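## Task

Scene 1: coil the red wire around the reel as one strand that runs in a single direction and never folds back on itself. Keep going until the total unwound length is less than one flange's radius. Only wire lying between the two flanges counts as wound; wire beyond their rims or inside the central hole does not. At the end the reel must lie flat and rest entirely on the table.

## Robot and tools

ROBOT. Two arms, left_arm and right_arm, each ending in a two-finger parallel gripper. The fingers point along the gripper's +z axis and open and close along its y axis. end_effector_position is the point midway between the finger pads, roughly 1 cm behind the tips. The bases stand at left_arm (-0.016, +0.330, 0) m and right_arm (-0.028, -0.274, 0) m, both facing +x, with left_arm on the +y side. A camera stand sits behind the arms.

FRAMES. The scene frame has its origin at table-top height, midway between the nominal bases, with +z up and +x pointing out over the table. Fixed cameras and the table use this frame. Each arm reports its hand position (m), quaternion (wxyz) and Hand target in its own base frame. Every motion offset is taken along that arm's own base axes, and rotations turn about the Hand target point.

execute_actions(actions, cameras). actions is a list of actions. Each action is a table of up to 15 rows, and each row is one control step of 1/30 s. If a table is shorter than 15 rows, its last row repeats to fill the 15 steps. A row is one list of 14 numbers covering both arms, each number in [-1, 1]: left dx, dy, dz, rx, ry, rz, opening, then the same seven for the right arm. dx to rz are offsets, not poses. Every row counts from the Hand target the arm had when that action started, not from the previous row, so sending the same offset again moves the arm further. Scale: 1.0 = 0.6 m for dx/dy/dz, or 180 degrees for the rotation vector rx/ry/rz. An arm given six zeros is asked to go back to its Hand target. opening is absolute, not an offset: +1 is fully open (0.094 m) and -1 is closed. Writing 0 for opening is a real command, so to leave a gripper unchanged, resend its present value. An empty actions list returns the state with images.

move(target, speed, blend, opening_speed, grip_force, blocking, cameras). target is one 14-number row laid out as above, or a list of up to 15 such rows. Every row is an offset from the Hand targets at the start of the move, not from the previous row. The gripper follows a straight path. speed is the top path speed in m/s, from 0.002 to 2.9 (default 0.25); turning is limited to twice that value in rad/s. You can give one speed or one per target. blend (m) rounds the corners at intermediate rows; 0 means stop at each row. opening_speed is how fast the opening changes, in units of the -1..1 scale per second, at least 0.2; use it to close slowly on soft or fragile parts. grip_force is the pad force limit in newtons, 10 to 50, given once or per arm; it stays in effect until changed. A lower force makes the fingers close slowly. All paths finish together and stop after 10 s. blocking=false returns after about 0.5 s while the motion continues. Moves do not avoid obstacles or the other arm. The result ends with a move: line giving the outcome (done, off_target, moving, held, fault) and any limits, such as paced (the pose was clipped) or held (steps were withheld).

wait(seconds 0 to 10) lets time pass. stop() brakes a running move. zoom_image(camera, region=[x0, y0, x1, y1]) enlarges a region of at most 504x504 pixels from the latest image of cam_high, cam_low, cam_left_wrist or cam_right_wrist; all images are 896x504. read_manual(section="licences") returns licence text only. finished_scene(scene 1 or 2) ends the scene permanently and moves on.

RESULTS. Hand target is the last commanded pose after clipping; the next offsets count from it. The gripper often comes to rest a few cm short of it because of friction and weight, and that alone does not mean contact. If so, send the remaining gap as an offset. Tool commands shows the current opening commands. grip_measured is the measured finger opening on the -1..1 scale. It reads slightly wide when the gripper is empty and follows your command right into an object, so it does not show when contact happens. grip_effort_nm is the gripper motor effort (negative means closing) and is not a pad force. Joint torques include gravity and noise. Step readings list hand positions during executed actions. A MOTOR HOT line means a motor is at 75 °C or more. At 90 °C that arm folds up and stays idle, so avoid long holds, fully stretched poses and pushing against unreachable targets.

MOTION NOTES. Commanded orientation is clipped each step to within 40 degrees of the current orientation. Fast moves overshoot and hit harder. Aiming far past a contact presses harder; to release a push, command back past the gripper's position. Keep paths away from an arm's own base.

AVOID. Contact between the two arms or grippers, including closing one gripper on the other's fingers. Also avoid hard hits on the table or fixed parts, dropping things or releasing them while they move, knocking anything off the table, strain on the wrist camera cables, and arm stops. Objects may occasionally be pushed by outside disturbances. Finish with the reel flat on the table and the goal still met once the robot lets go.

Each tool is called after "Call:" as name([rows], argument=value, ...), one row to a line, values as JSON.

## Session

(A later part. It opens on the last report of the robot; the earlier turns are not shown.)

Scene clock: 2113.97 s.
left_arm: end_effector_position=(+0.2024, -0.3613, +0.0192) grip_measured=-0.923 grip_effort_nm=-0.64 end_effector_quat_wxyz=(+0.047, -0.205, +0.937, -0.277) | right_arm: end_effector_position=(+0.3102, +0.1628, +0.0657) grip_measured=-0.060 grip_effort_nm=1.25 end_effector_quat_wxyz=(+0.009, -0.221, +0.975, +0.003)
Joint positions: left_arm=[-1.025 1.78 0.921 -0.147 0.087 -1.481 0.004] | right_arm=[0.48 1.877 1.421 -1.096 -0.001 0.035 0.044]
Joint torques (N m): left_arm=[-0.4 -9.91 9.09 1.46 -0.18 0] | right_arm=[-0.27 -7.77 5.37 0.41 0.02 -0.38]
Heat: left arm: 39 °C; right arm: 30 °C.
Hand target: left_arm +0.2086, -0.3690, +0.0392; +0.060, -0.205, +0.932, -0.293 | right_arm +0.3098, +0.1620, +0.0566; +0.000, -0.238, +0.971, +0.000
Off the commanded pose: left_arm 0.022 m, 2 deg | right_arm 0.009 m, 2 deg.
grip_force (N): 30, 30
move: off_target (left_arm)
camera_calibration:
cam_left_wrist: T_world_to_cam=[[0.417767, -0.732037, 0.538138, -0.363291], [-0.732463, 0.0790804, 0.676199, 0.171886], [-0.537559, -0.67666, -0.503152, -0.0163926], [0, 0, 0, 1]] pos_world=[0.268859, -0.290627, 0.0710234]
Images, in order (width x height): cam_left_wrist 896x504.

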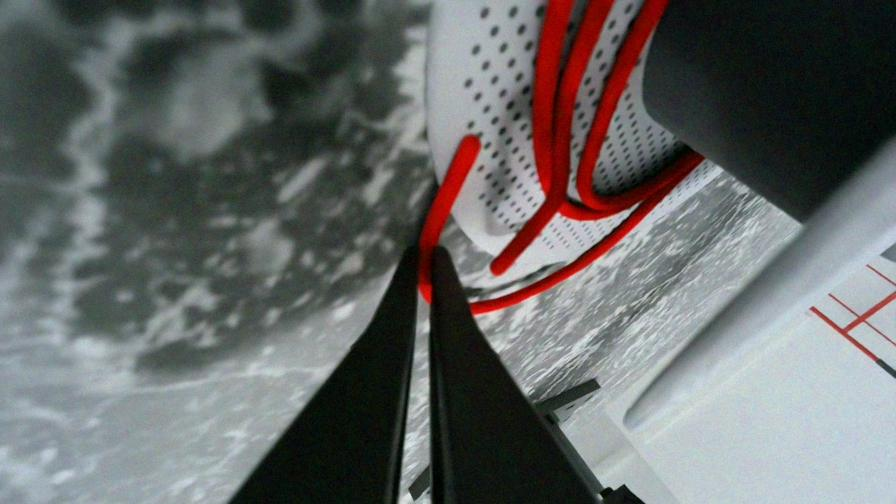

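Call:
move(target=[0,0.005,0,-0.1108,-0.0517,0,-1,0,0,0,0,0,0,0], speed=0.15, cameras=["cam_left_wrist","cam_high","cam_low"])

Scene clock: 2185.47 s.
left_arm: end_effector_position=(+0.2102, -0.3729, +0.0490) grip_measured=-0.923 grip_effort_nm=-0.63 end_effector_quat_wxyz=(+0.104, -0.183, +0.855, -0.475) | right_arm: end_effector_position=(+0.3102, +0.1628, +0.0657) grip_measured=-0.060 grip_effort_nm=1.25 end_effector_quat_wxyz=(+0.009, -0.221, +0.975, +0.003)
Joint positions: left_arm=[-1.012 1.723 0.58 0.583 0.112 -1.496 0.004] | right_arm=[0.48 1.877 1.421 -1.096 -0.001 0.034 0.044]
Joint torques (N m): left_arm=[0.55 -6.02 3.81 2.42 0.02 0.03] | right_arm=[-0.2 -7.75 5.35 0.41 0.02 -0.44]
Heat: left arm: 39 °C; right arm: 31 °C.
Hand target: left_arm +0.2085, -0.3660, +0.0392; +0.099, -0.188, +0.859, -0.465 | right_arm +0.3098, +0.1620, +0.0566; +0.000, -0.238, +0.971, +0.000
Off the commanded pose: left_arm 0.012 m, 1 deg | right_arm 0.009 m, 2 deg.
grip_force (N): 30, 30
move: off_target (left_arm)
camera_calibration:
cam_left_wrist: T_world_to_cam=[[0.273097, -0.452896, 0.848707, -0.271809], [-0.850997, 0.297656, 0.432673, 0.27673], [-0.448578, -0.840408, -0.304124, -0.0945775], [0, 0, 0, 1]] pos_world=[0.267301, -0.284955, 0.0821893]
Images, in order (width x height): cam_high 896x504, cam_low 896x504, cam_left_wrist 896x504.

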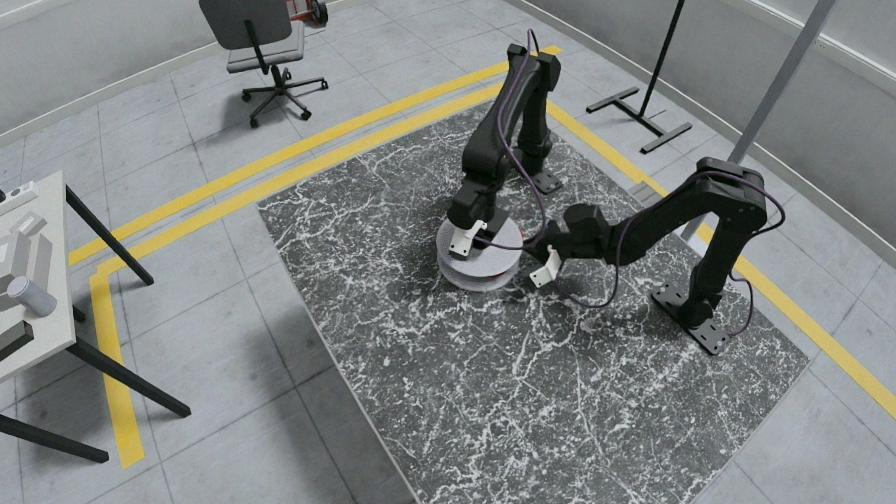

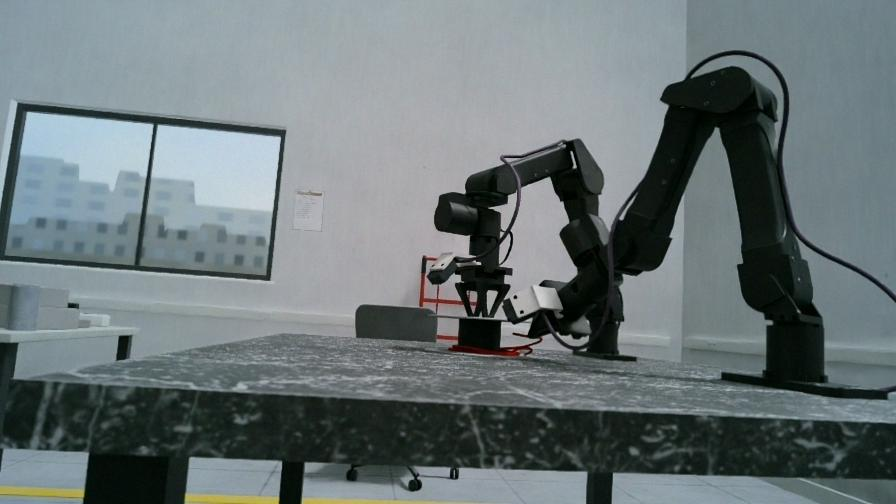

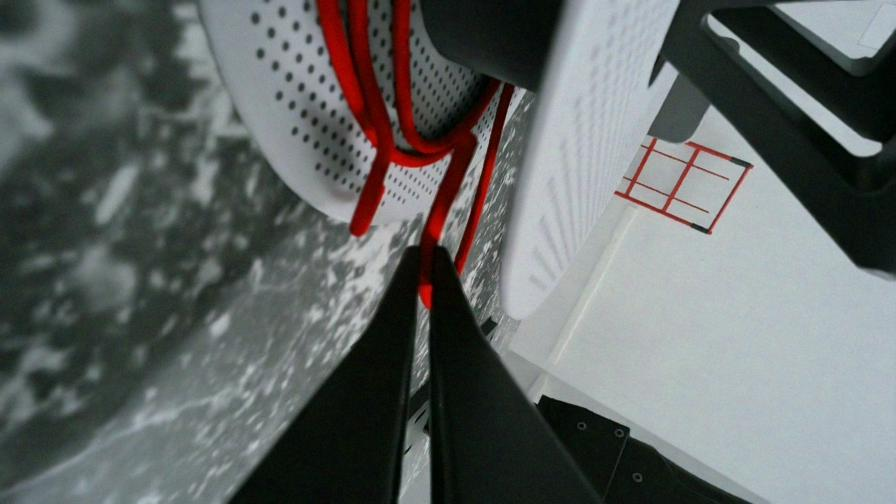

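Call:
move([
  [0.0297,-0.0118,-0.0267,0,0,0,-1,0,0,0,0,0,0,0],
  [0.0913,0.0182,-0.0267,0,0,-0.0667,-1,0,0,0,0,0,0,0],
], speed=0.1, blend=[0.01,0], cameras=["cam_left_wrist","cam_high","cam_low"])

Scene clock: 2200.67 s.
left_arm: end_effector_position=(+0.2583, -0.3517, +0.0233) grip_measured=-0.923 grip_effort_nm=-0.64 end_effector_quat_wxyz=(+0.051, -0.102, +0.873, -0.474) | right_arm: end_effector_position=(+0.3102, +0.1628, +0.0657) grip_measured=-0.060 grip_effort_nm=1.25 end_effector_quat_wxyz=(+0.009, -0.221, +0.975, +0.003)
Joint positions: left_arm=[-0.741 1.883 0.698 0.513 0.498 -1.218 0.004] | right_arm=[0.48 1.877 1.421 -1.096 -0.001 0.034 0.044]
Joint torques (N m): left_arm=[0.42 -6.39 7.71 1.96 0.18 0.2] | right_arm=[-0.14 -7.8 5.33 0.43 0.06 -0.39]
Heat: left arm: 38 °C; right arm: 31 °C.
Hand target: left_arm +0.2632, -0.3551, +0.0231; +0.050, -0.097, +0.874, -0.473 | right_arm +0.3098, +0.1620, +0.0566; +0.000, -0.238, +0.971, +0.000
Off the commanded pose: left_arm 0.006 m, 1 deg | right_arm 0.009 m, 2 deg.
grip_force (N): 30, 30
move: done
camera_calibration:
cam_left_wrist: T_world_to_cam=[[0.194, -0.512861, 0.836264, -0.253923], [-0.769706, 0.448937, 0.453882, 0.354181], [-0.608208, -0.73173, -0.307658, 0.0165952], [0, 0, 0, 1]] pos_world=[0.33197, -0.277089, 0.056696]
Images, in order (width x height): cam_high 896x504, cam_low 896x504, cam_left_wrist 896x504.

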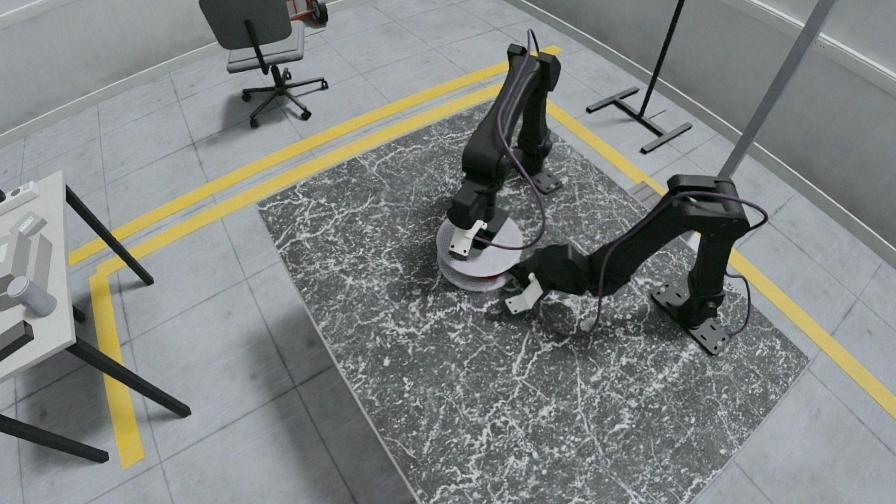

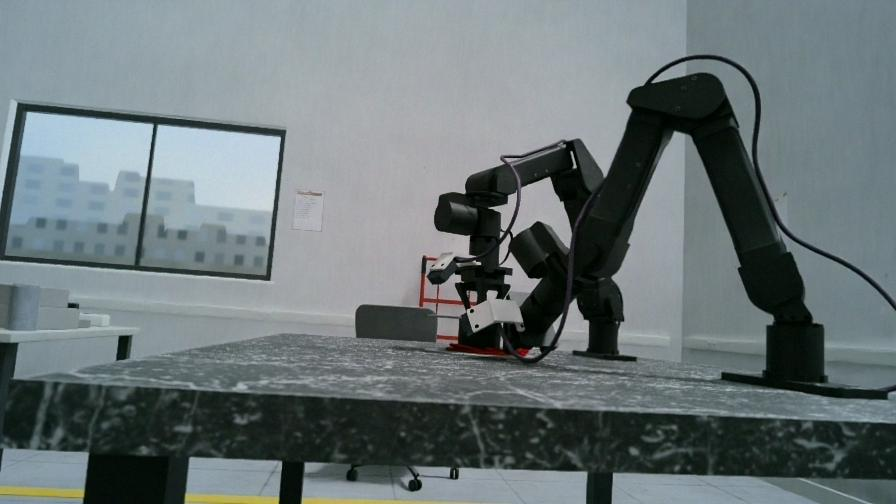

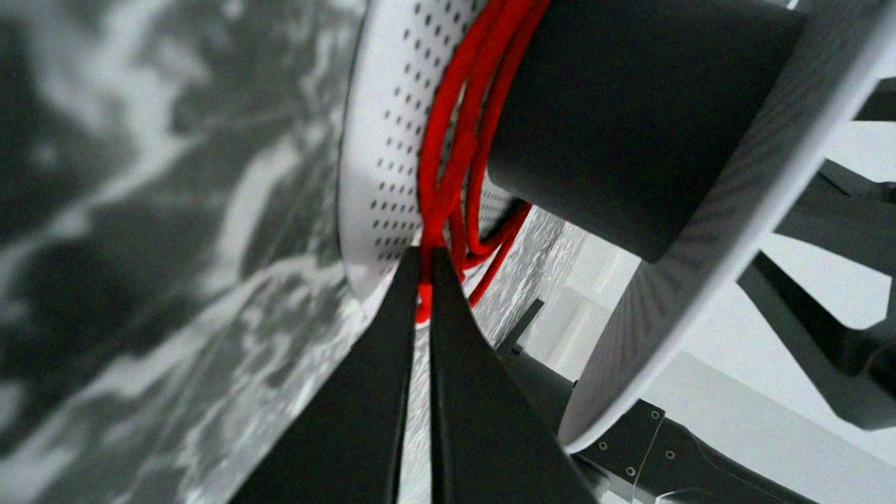

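Call:
zoom_image(camera="cam_high", region=[430, 200, 590, 320])

Call:
zoom_image(camera="cam_low", region=[420, 280, 600, 380])

Call:
zoom_image(camera="cam_left_wrist", region=[300, 80, 620, 420])

Scaled by 3.150 from the camera's 896x504 image, which has a finer 1280x720 frame.

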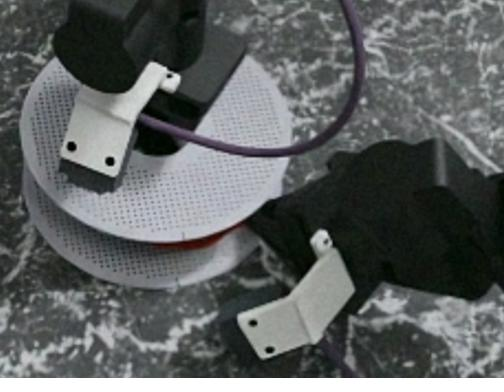

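Scaled by 2.800 from the camera's 896x504 image, which has a finer 1280x720 frame.

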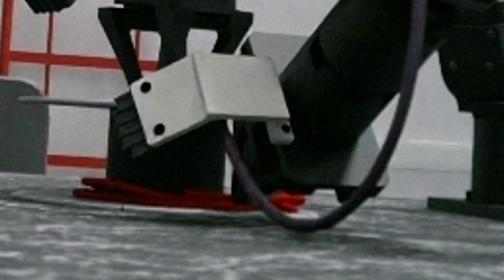

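Scaled by 1.482 from the camera's 896x504 image, which has a finer 1280x720 frame.

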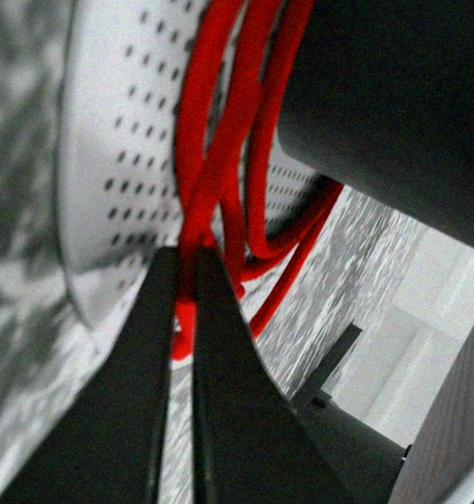

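Call:
move(target=[0.0645,-0.0188,0.0167,0,0,-0.05,-1,0,0,0,0,0,0,0], speed=0.08, cameras=["cam_left_wrist","cam_high"])

Scene clock: 2221.67 s.
left_arm: end_effector_position=(+0.2952, -0.3607, +0.0277) grip_measured=-0.924 grip_effort_nm=-0.64 end_effector_quat_wxyz=(+0.011, -0.038, +0.884, -0.467) | right_arm: end_effector_position=(+0.3102, +0.1628, +0.0657) grip_measured=-0.060 grip_effort_nm=1.24 end_effector_quat_wxyz=(+0.009, -0.221, +0.975, +0.003)
Joint positions: left_arm=[-0.642 1.997 0.97 0.216 0.678 -1.008 0.004] | right_arm=[0.48 1.877 1.421 -1.096 -0.001 0.034 0.044]
Joint torques (N m): left_arm=[0.36 -7.91 8.81 1.81 0.4 0.11] | right_arm=[-0.14 -7.69 5.31 0.42 0.04 -0.36]
Heat: left arm: 40 °C; right arm: 31 °C.
Hand target: left_arm +0.3021, -0.3664, +0.0332; +0.012, -0.028, +0.879, -0.476 | right_arm +0.3098, +0.1620, +0.0566; +0.000, -0.238, +0.971, +0.000
Off the commanded pose: left_arm 0.010 m, 2 deg | right_arm 0.009 m, 2 deg.
grip_force (N): 30, 30
move: done
camera_calibration:
cam_left_wrist: T_world_to_cam=[[0.123371, -0.553698, 0.823528, -0.262888], [-0.688688, 0.54972, 0.472775, 0.396527], [-0.714484, -0.625481, -0.313505, 0.103561], [0, 0, 0, 1]] pos_world=[0.379509, -0.298764, 0.0614947]
Images, in order (width x height): cam_high 896x504, cam_left_wrist 896x504.

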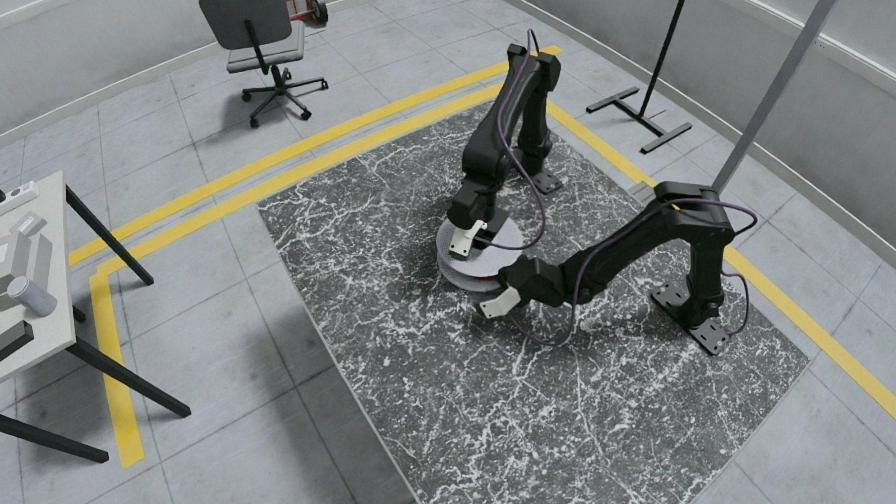

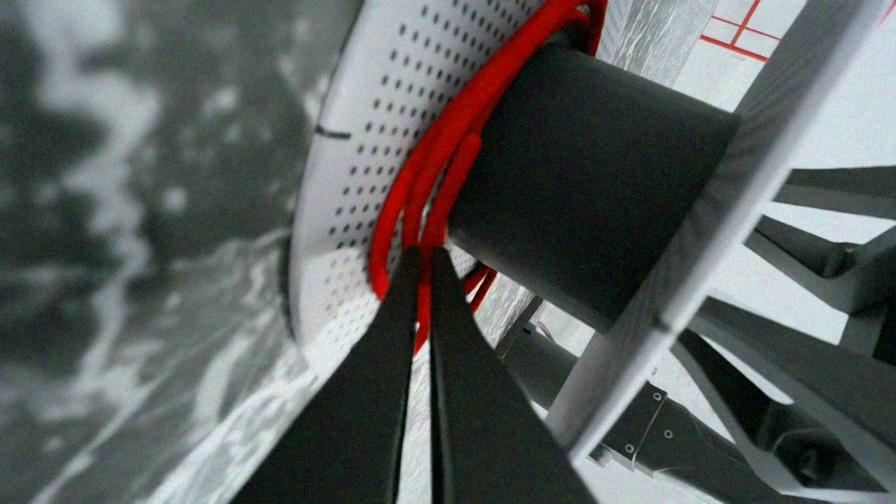

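Call:
zoom_image(camera="cam_left_wrist", region=[280, 80, 620, 400])

Call:
zoom_image(camera="cam_high", region=[430, 200, 590, 320])

Scaled by 1.482 from the camera's 896x504 image, which has a finer 1280x720 frame.

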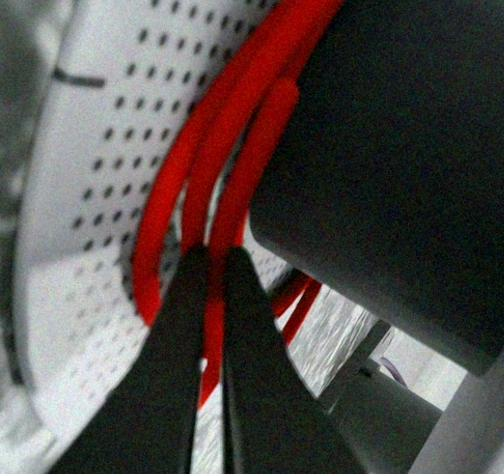

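Scaled by 3.150 from the camera's 896x504 image, which has a finer 1280x720 frame.

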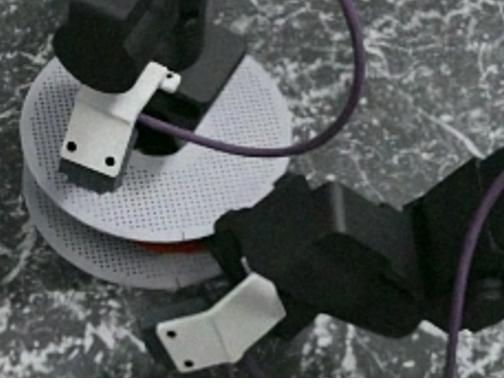

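Call:
move(target=[-0.002,-0.022,-0.02,0,0,0,-1,0,0,0,0,0,0,0], speed=0.08, cameras=["cam_left_wrist"])

Scene clock: 2251.30 s.
left_arm: end_effector_position=(+0.2978, -0.3670, +0.0232) grip_measured=-0.926 grip_effort_nm=-0.64 end_effector_quat_wxyz=(+0.010, -0.032, +0.880, -0.474) | right_arm: end_effector_position=(+0.3110, +0.1612, +0.0657) grip_measured=-0.059 grip_effort_nm=1.25 end_effector_quat_wxyz=(+0.009, -0.225, +0.974, +0.000)
Joint positions: left_arm=[-0.646 2.033 0.985 0.254 0.69 -1.01 0.003] | right_arm=[0.478 1.877 1.421 -1.096 0.004 0.024 0.044]
Joint torques (N m): left_arm=[-1.77 -7.04 8.84 2.07 0.08 -0.07] | right_arm=[0.06 -7.64 5.39 0.44 -0.04 -0.29]
Heat: left arm: 39 °C; right arm: 31 °C.
Hand target: left_arm +0.3008, -0.3795, +0.0211; +0.012, -0.028, +0.879, -0.476 | right_arm +0.3099, +0.1620, +0.0566; +0.000, -0.238, +0.971, +0.000
Off the commanded pose: left_arm 0.013 m, 1 deg | right_arm 0.009 m, 2 deg.
grip_force (N): 30, 30
move: off_target (left_arm)
camera_calibration:
cam_left_wrist: T_world_to_cam=[[0.112213, -0.541196, 0.833376, -0.255264], [-0.685234, 0.565223, 0.459323, 0.408992], [-0.719627, -0.622599, -0.30742, 0.102561], [0, 0, 0, 1]] pos_world=[0.382705, -0.305465, 0.0564012]
Images, in order (width x height): cam_left_wrist 896x504.

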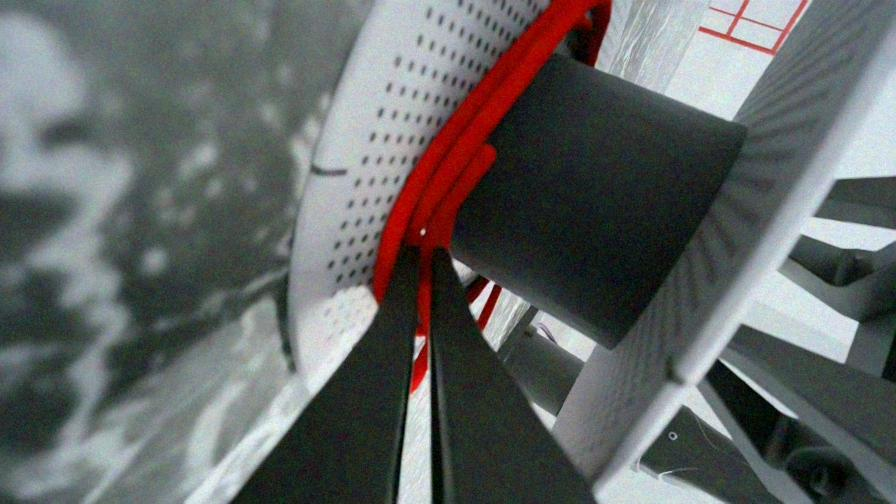

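Call:
move(target=[0,0.012,0.004,0,0,0,-0.84,0,0,0,0,0,0,0], speed=0.05, cameras=["cam_left_wrist","cam_high"])

Scene clock: 2259.00 s.
left_arm: end_effector_position=(+0.2982, -0.3675, +0.0232) grip_measured=-0.845 grip_effort_nm=0.31 end_effector_quat_wxyz=(+0.013, -0.028, +0.879, -0.475) | right_arm: end_effector_position=(+0.3118, +0.1595, +0.0659) grip_measured=-0.057 grip_effort_nm=1.25 end_effector_quat_wxyz=(+0.010, -0.227, +0.974, -0.003)
Joint positions: left_arm=[-0.646 2.035 0.985 0.259 0.691 -1.003 0.007] | right_arm=[0.475 1.877 1.421 -1.097 0.01 0.017 0.044]
Joint torques (N m): left_arm=[-0.51 -8.35 7.58 1.87 0.18 -0.03] | right_arm=[0.32 -7.73 5.08 0.46 -0.09 -0.18]
Heat: left arm: 39 °C; right arm: 31 °C.
Hand target: left_arm +0.3008, -0.3723, +0.0235; +0.012, -0.028, +0.879, -0.476 | right_arm +0.3099, +0.1620, +0.0566; +0.000, -0.238, +0.971, +0.000
Off the commanded pose: left_arm 0.006 m, 0 deg | right_arm 0.010 m, 2 deg.
grip_force (N): 30, 30
move: done
camera_calibration:
cam_left_wrist: T_world_to_cam=[[0.102286, -0.539769, 0.835576, -0.25218], [-0.686302, 0.569758, 0.452068, 0.411551], [-0.720088, -0.619698, -0.312167, 0.103837], [0, 0, 0, 1]] pos_world=[0.383015, -0.306256, 0.0570812]
Images, in order (width x height): cam_high 896x504, cam_left_wrist 896x504.

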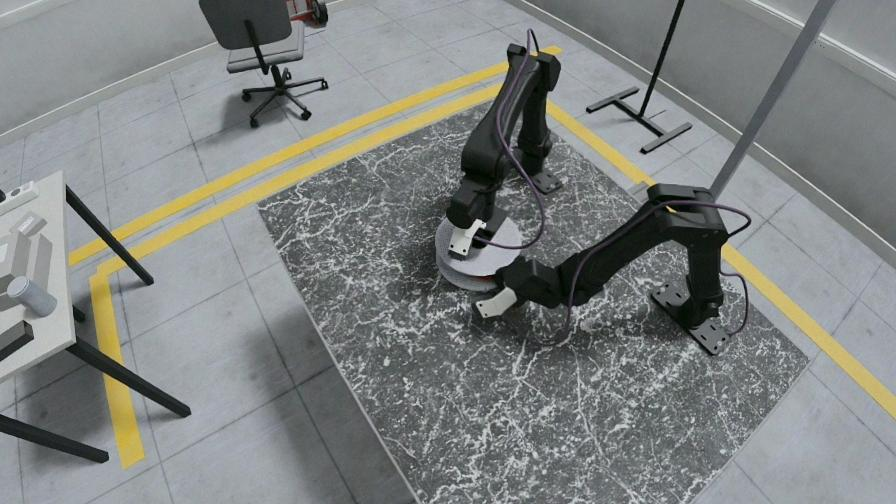

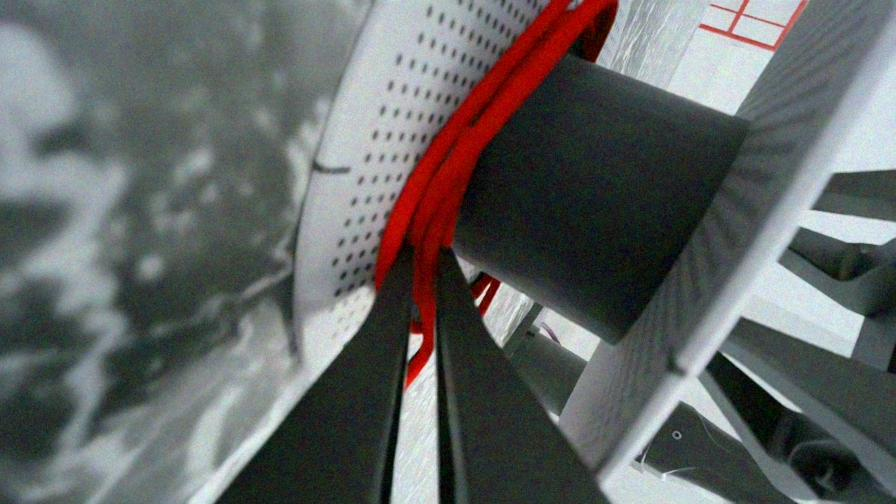

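Call:
move(target=[-0.006,0.1,0.066,0,0,0,-0.84,0,0,0,0,0,0,0], speed=0.08, cameras=["cam_left_wrist","cam_high","cam_low"])

Scene clock: 2264.10 s.
left_arm: end_effector_position=(+0.3040, -0.3163, +0.0593) grip_measured=-0.842 grip_effort_nm=0.14 end_effector_quat_wxyz=(+0.016, -0.033, +0.880, -0.473) | right_arm: end_effector_position=(+0.3118, +0.1595, +0.0659) grip_measured=-0.057 grip_effort_nm=1.25 end_effector_quat_wxyz=(+0.010, -0.227, +0.974, -0.003)
Joint positions: left_arm=[-0.519 1.862 0.941 0.05 0.765 -0.886 0.007] | right_arm=[0.475 1.877 1.421 -1.097 0.01 0.017 0.044]
Joint torques (N m): left_arm=[0.32 -10.17 4.34 1.57 0.36 0.18] | right_arm=[0.35 -7.8 5.33 0.42 -0.06 -0.19]
Heat: left arm: 39 °C; right arm: 30 °C.
Hand target: left_arm +0.2973, -0.3123, +0.0632; +0.013, -0.028, +0.879, -0.476 | right_arm +0.3099, +0.1620, +0.0566; +0.000, -0.238, +0.971, +0.000
Off the commanded pose: left_arm 0.009 m, 1 deg | right_arm 0.010 m, 2 deg.
grip_force (N): 30, 30
move: done
camera_calibration:
cam_left_wrist: T_world_to_cam=[[0.108979, -0.54235, 0.833055, -0.257957], [-0.693714, 0.558735, 0.454507, 0.368663], [-0.711959, -0.627433, -0.315345, 0.146321], [0, 0, 0, 1]] pos_world=[0.388033, -0.254081, 0.0934739]
Images, in order (width x height): cam_high 896x504, cam_low 896x504, cam_left_wrist 896x504.

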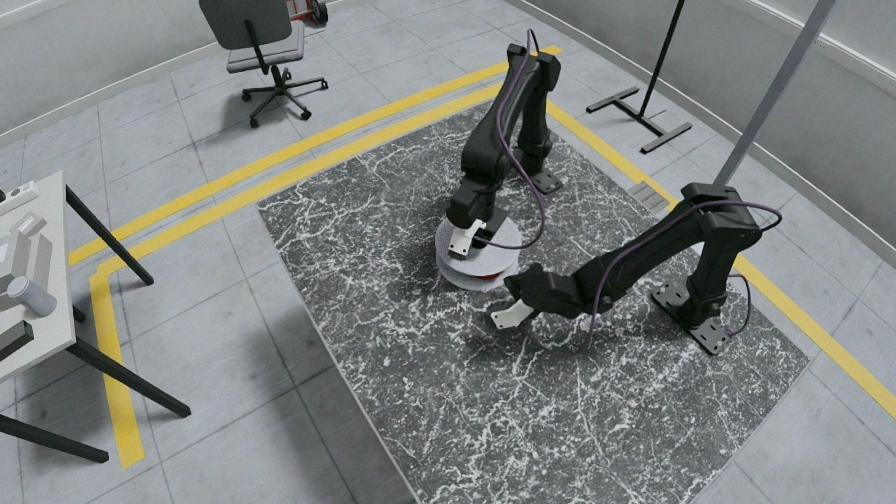

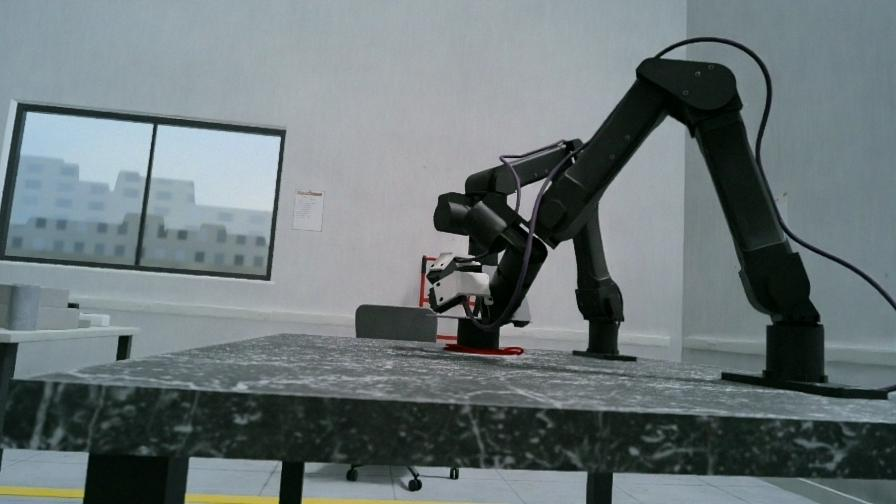

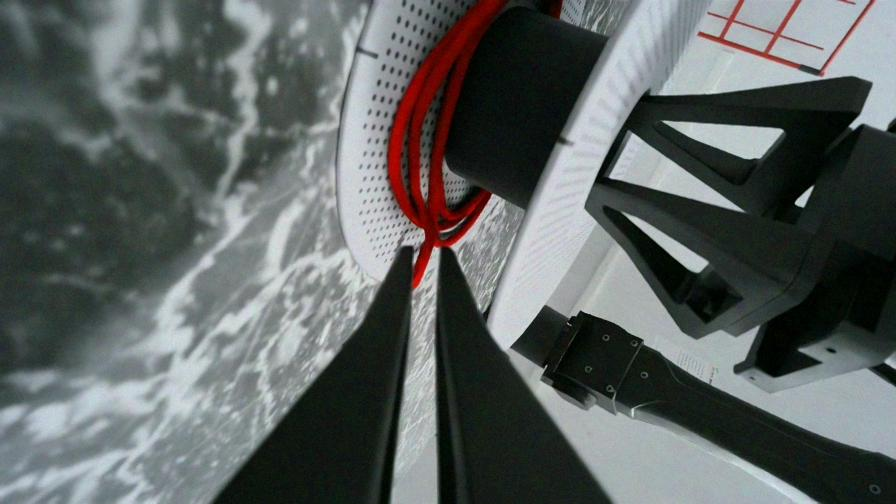

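Call:
zoom_image(camera="cam_left_wrist", region=[320, 0, 580, 320])

Call:
zoom_image(camera="cam_high", region=[420, 200, 560, 310])

Call:
zoom_image(camera="cam_low", region=[420, 300, 560, 380])

Scaled by 1.575 from the camera's 896x504 image, which has a finer 1280x720 frame.

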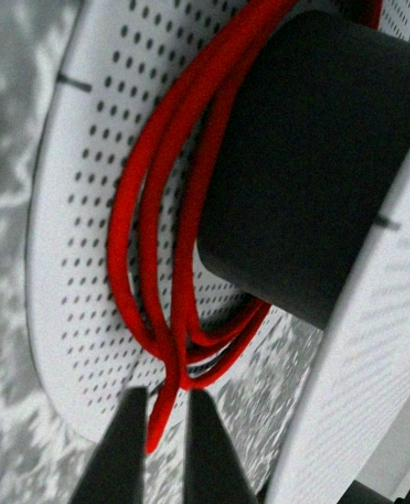

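Scaled by 3.600 from the camera's 896x504 image, which has a finer 1280x720 frame.

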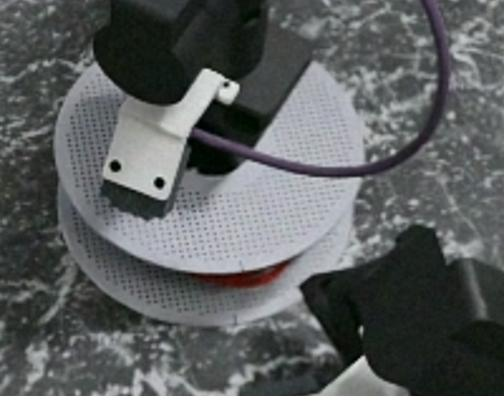

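Scaled by 3.600 from the camera's 896x504 image, which has a finer 1280x720 frame.

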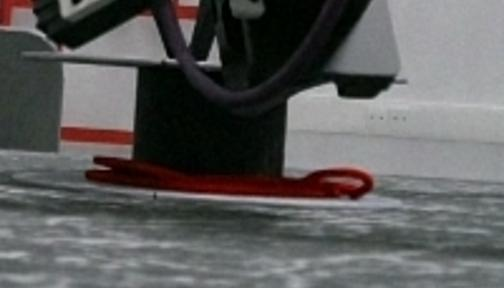

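Call:
move(target=[0,0.1667,0.0833,0,0,0,-0.84,0,0,0.005,0,0,0,-0.95], speed=0.15)

Call:
move([
  [-0.07,0.237,0.07,0.2863,0.1559,0.2561,-0.84,0,0,0.15,0,0,0,-0.95],
  [-0.07,0.237,0.07,0.2863,0.1559,0.2561,-0.84,-0.277,-0.087,0.105,0,0,0.67,-0.95],
], speed=[0.2,0.3], blend=[0.02,0], cameras=["all"])

Scene clock: 2286.17 s.
left_arm: end_effector_position=(+0.2905, -0.2096, +0.0970) grip_measured=-0.842 grip_effort_nm=0.14 end_effector_quat_wxyz=(-0.002, -0.043, +0.885, -0.463) | right_arm: end_effector_position=(+0.3118, +0.1599, +0.0659) grip_measured=-0.948 grip_effort_nm=-0.14 end_effector_quat_wxyz=(+0.010, -0.231, +0.973, -0.002)
Joint positions: left_arm=[-0.217 1.655 0.938 -0.498 0.916 -0.49 0.007] | right_arm=[0.475 1.877 1.421 -1.097 0.009 0.01 0.002]
Joint torques (N m): left_arm=[0.21 -7.62 9.24 1.03 0.56 0.16] | right_arm=[0.34 -7.98 5.93 0.27 -0.09 -0.1]
Heat: left arm: 38 °C; right arm: 30 °C.
Hand target: left_arm +0.2973, -0.2123, +0.1132; +0.013, -0.028, +0.879, -0.476 | right_arm +0.3099, +0.1620, +0.0596; +0.000, -0.238, +0.971, +0.000
Off the commanded pose: left_arm 0.018 m, 3 deg | right_arm 0.007 m, 1 deg.
grip_force (N): 30, 30
move: off_target (left_arm)

Scene clock: 2293.73 s.
left_arm: end_effector_position=(+0.2507, -0.0704, +0.1496) grip_measured=-0.842 grip_effort_nm=0.15 end_effector_quat_wxyz=(-0.009, -0.453, +0.891, -0.005) | right_arm: end_effector_position=(+0.1505, +0.1118, +0.1249) grip_measured=-0.948 grip_effort_nm=-0.14 end_effector_quat_wxyz=(-0.001, +0.959, -0.283, +0.007)
Joint positions: left_arm=[-0.264 1.536 1.366 -1.408 0.02 -1.204 0.007] | right_arm=[0.642 1.235 1.025 -1.35 0.009 -1.925 0.002]
Joint torques (N m): left_arm=[-0.73 -4.72 9.29 0.28 -0.25 -0.08] | right_arm=[0.25 -4.77 4.62 0.19 -0.08 -0.06]
Heat: left arm: 39 °C; right arm: 30 °C.
Hand target: left_arm +0.2552, -0.0701, +0.1551; -0.001, -0.454, +0.891, +0.001 | right_arm +0.1437, +0.1098, +0.1227; +0.000, +0.961, -0.275, +0.000
Off the commanded pose: left_arm 0.007 m, 1 deg | right_arm 0.007 m, 1 deg.
grip_force (N): 30, 30
move: done
camera_calibration:
cam_left_wrist: T_world_to_cam=[[0.844933, -0.534871, 0.00108298, -0.253526], [-0.341399, -0.537745, 0.770893, -0.0595228], [-0.411746, -0.651723, -0.636963, 0.262255], [0, 0, 0, 1]] pos_world=[0.301874, 0.0033056, 0.213207]
cam_right_wrist: T_world_to_cam=[[0.480074, 0.877198, 0.00717083, -0.175074], [0.573014, -0.319769, 0.754588, -0.137294], [0.664216, -0.358149, -0.65616, 0.134825], [0, 0, 0, 1]] pos_world=[0.0731668, 0.15796, 0.193322]

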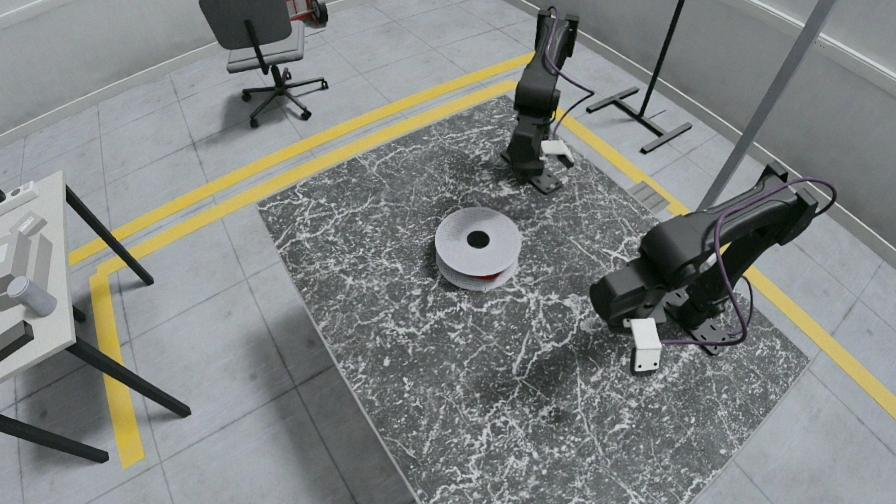

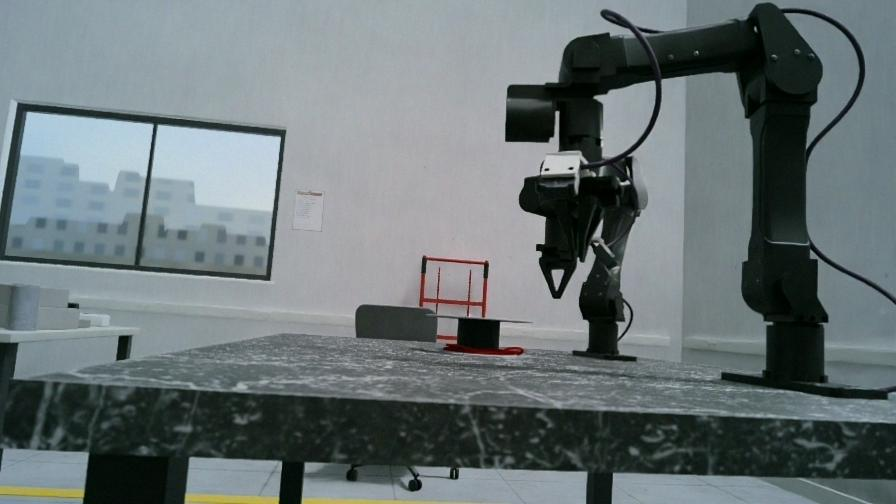

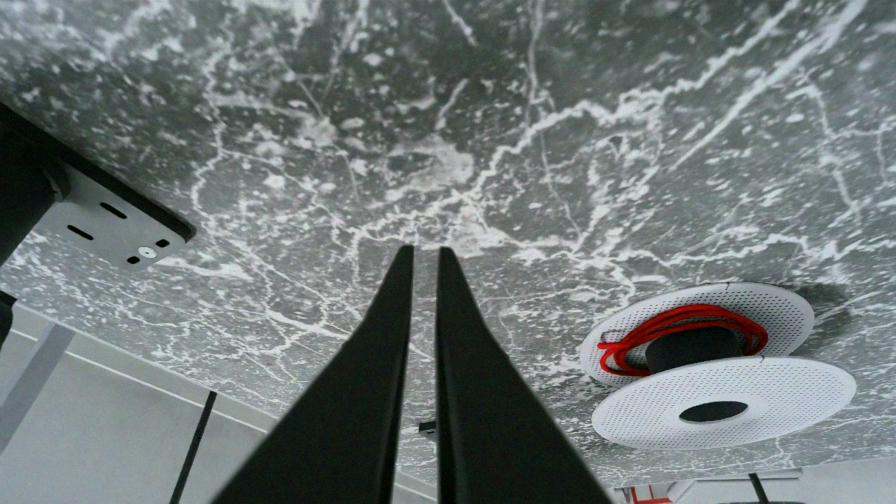

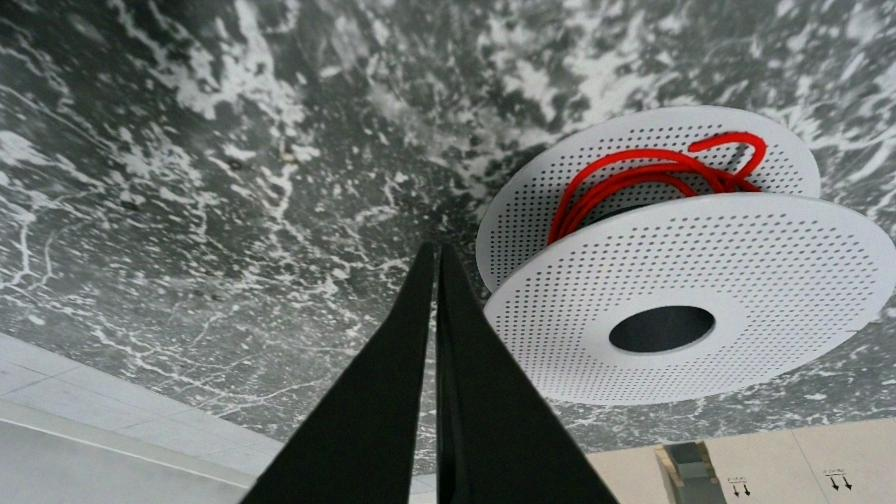

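Call:
zoom_image(camera="cam_right_wrist", region=[470, 90, 896, 410])

Call:
zoom_image(camera="cam_left_wrist", region=[560, 260, 880, 460])

Call:
zoom_image(camera="cam_high", region=[420, 195, 540, 300])

Call:
zoom_image(camera="cam_low", region=[420, 300, 560, 370])

Scaled by 1.183 from the camera's 896x504 image, which has a finer 1280x720 frame.

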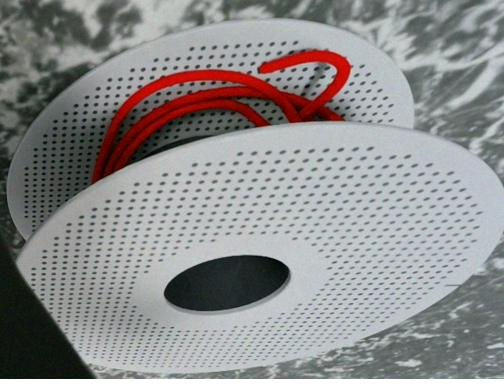

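Scaled by 1.575 from the camera's 896x504 image, which has a finer 1280x720 frame.

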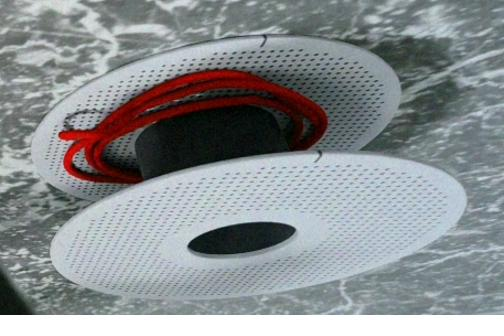

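Scaled by 4.200 from the camera's 896x504 image, which has a finer 1280x720 frame.

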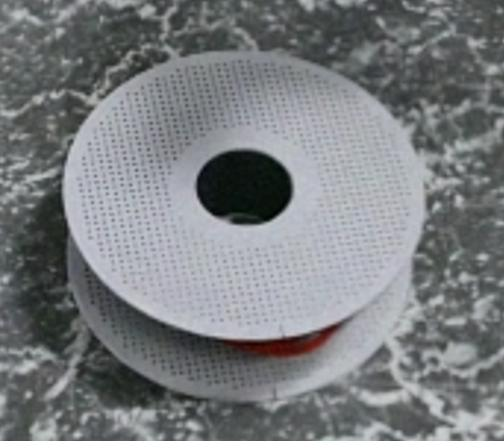

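Scaled by 3.600 from the camera's 896x504 image, which has a finer 1280x720 frame.

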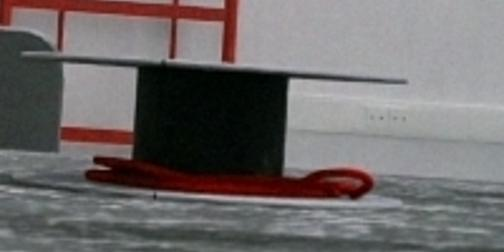

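Call:
zoom_image(camera="cam_right_wrist", region=[640, 110, 820, 220])

Call:
zoom_image(camera="cam_left_wrist", region=[580, 280, 780, 400])

Scaled by 2.800 from the camera's 896x504 image, which has a finer 1280x720 frame.

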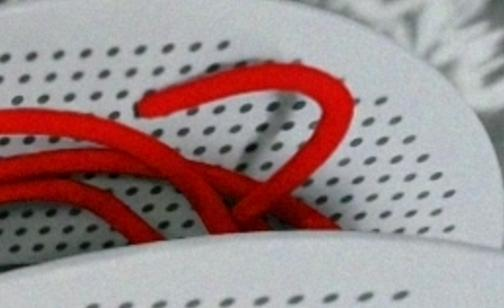

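Scaled by 2.520 from the camera's 896x504 image, which has a finer 1280x720 frame.

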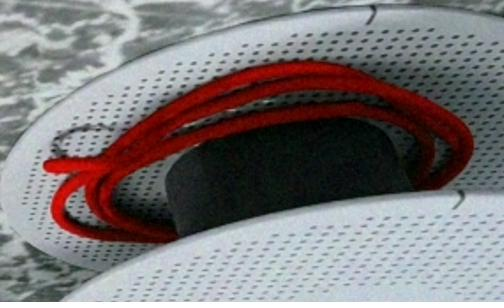

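Call:
move([
  [0,0,0,0,0,0,-0.84,-0.03,-0.12,0.02,0,0,0.33,-0.95],
  [0,0,0,0,0,0,-0.84,0.10,-0.22,0.02,0,0,0.68,-0.95],
], speed=0.4, blend=[0.04,0], cameras=["cam_right_wrist"])

Scene clock: 2347.33 s.
left_arm: end_effector_position=(+0.2507, -0.0704, +0.1496) grip_measured=-0.842 grip_effort_nm=0.14 end_effector_quat_wxyz=(-0.009, -0.453, +0.891, -0.005) | right_arm: end_effector_position=(+0.1324, +0.0688, +0.1322) grip_measured=-0.948 grip_effort_nm=-0.14 end_effector_quat_wxyz=(+0.114, +0.980, -0.050, +0.155)
Joint positions: left_arm=[-0.264 1.536 1.366 -1.408 0.02 -1.204 0.007] | right_arm=[0.945 1.047 0.895 -1.443 0.387 -2.089 0.002]
Joint torques (N m): left_arm=[-0.69 -4.74 9.29 0.28 -0.25 -0.09] | right_arm=[-0.39 -1.02 6.02 0.18 0.24 0.01]
Heat: left arm: 42 °C; right arm: 29 °C.
Hand target: left_arm +0.2552, -0.0701, +0.1551; -0.001, -0.454, +0.891, +0.001 | right_arm +0.1328, +0.0684, +0.1322; +0.115, +0.980, -0.053, +0.154 (not the last commanded pose)
Off the commanded pose: left_arm 0.007 m, 1 deg | right_arm 0.116 m, 98 deg.
grip_force (N): 30, 30
move: held (right_arm; a check stopped the path); path passed 0 of 2 targets; limits=held
pose unreachable (right arm): on one or more control steps of this call, first in action 0 (counted from 0), this arm could not follow its commanded pose, so it was not sent that pose on those steps. It may still have moved: this result reports where it is.
cause: moving toward the commanded pose would bring two parts of the arm too close to each other (its upper arm (the part past joint 2) and its wrist camera, with joints 3 (elbow) to 6 (wrist roll) between them, 24 mm apart when it was first held).
camera_calibration:
cam_right_wrist: T_world_to_cam=[[0.0643706, 0.971232, -0.229271, -0.0488787], [0.416792, 0.182584, 0.890476, -0.177895], [0.90672, -0.152879, -0.393049, 0.0551976], [0, 0, 0, 1]] pos_world=[0.0272429, 0.0883919, 0.1689]
Images, in order (width x height): cam_right_wrist 896x504.

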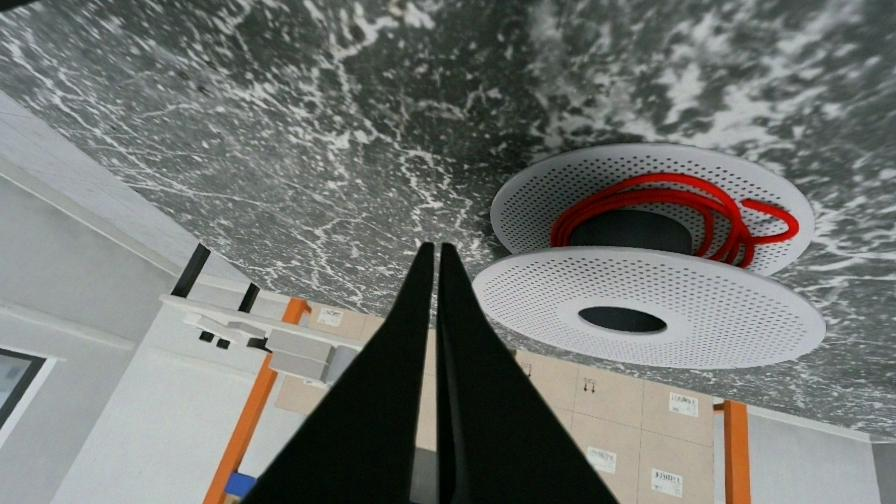

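Call:
move([
  [0,0,0,0,0,0,-0.84,0.16,-0.06,0.05,0,0,0,-0.95],
  [0,0,0,0,0,0,-0.84,0.19,-0.16,0.03,-0.0199,0.1372,0.5271,-0.95],
], speed=0.35, blend=[0.02,0], cameras=["cam_right_wrist"])

Scene clock: 2358.77 s.
left_arm: end_effector_position=(+0.2507, -0.0704, +0.1496) grip_measured=-0.842 grip_effort_nm=0.14 end_effector_quat_wxyz=(-0.009, -0.453, +0.891, -0.005) | right_arm: end_effector_position=(+0.2467, -0.0271, +0.1493) grip_measured=-0.948 grip_effort_nm=-0.14 end_effector_quat_wxyz=(+0.669, +0.661, +0.254, +0.228)
Joint positions: left_arm=[-0.264 1.536 1.366 -1.408 0.02 -1.204 0.007] | right_arm=[0.698 1.78 0.655 -1.537 1.567 -2.089 0.002]
Joint torques (N m): left_arm=[-0.75 -4.74 9.31 0.27 -0.25 -0.08] | right_arm=[-0.05 -4.42 2.41 -1.53 0.5 -0.11]
Heat: left arm: 42 °C; right arm: 29 °C.
Hand target: left_arm +0.2552, -0.0701, +0.1551; -0.001, -0.454, +0.891, +0.001 | right_arm +0.2468, -0.0275, +0.1501; +0.435, +0.747, +0.482, +0.147
Off the commanded pose: left_arm 0.007 m, 1 deg | right_arm 0.001 m, 99 deg; orientation clipped.
joint sent to its limit (right arm) — joint 4 (wrist pitch), lower limit; joint 5 (wrist yaw), upper limit; joint 6 (wrist roll), lower limit. The joint targets are off in orientation, not in position.
grip_force (N): 30, 30
move: off_target (right_arm); limits=paced
camera_calibration:
cam_right_wrist: T_world_to_cam=[[-0.0877314, -0.0688791, -0.99376, 0.164266], [0.0307478, 0.996944, -0.0718143, 0.0377335], [0.99567, -0.0368563, -0.0853454, -0.121167], [0, 0, 0, 1]] pos_world=[0.133894, -0.0307695, 0.15561]
Images, in order (width x height): cam_right_wrist 896x504.

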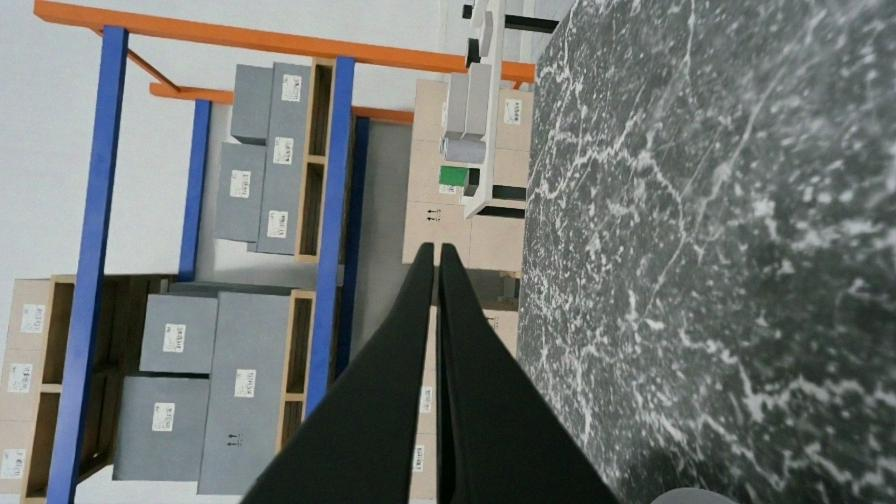

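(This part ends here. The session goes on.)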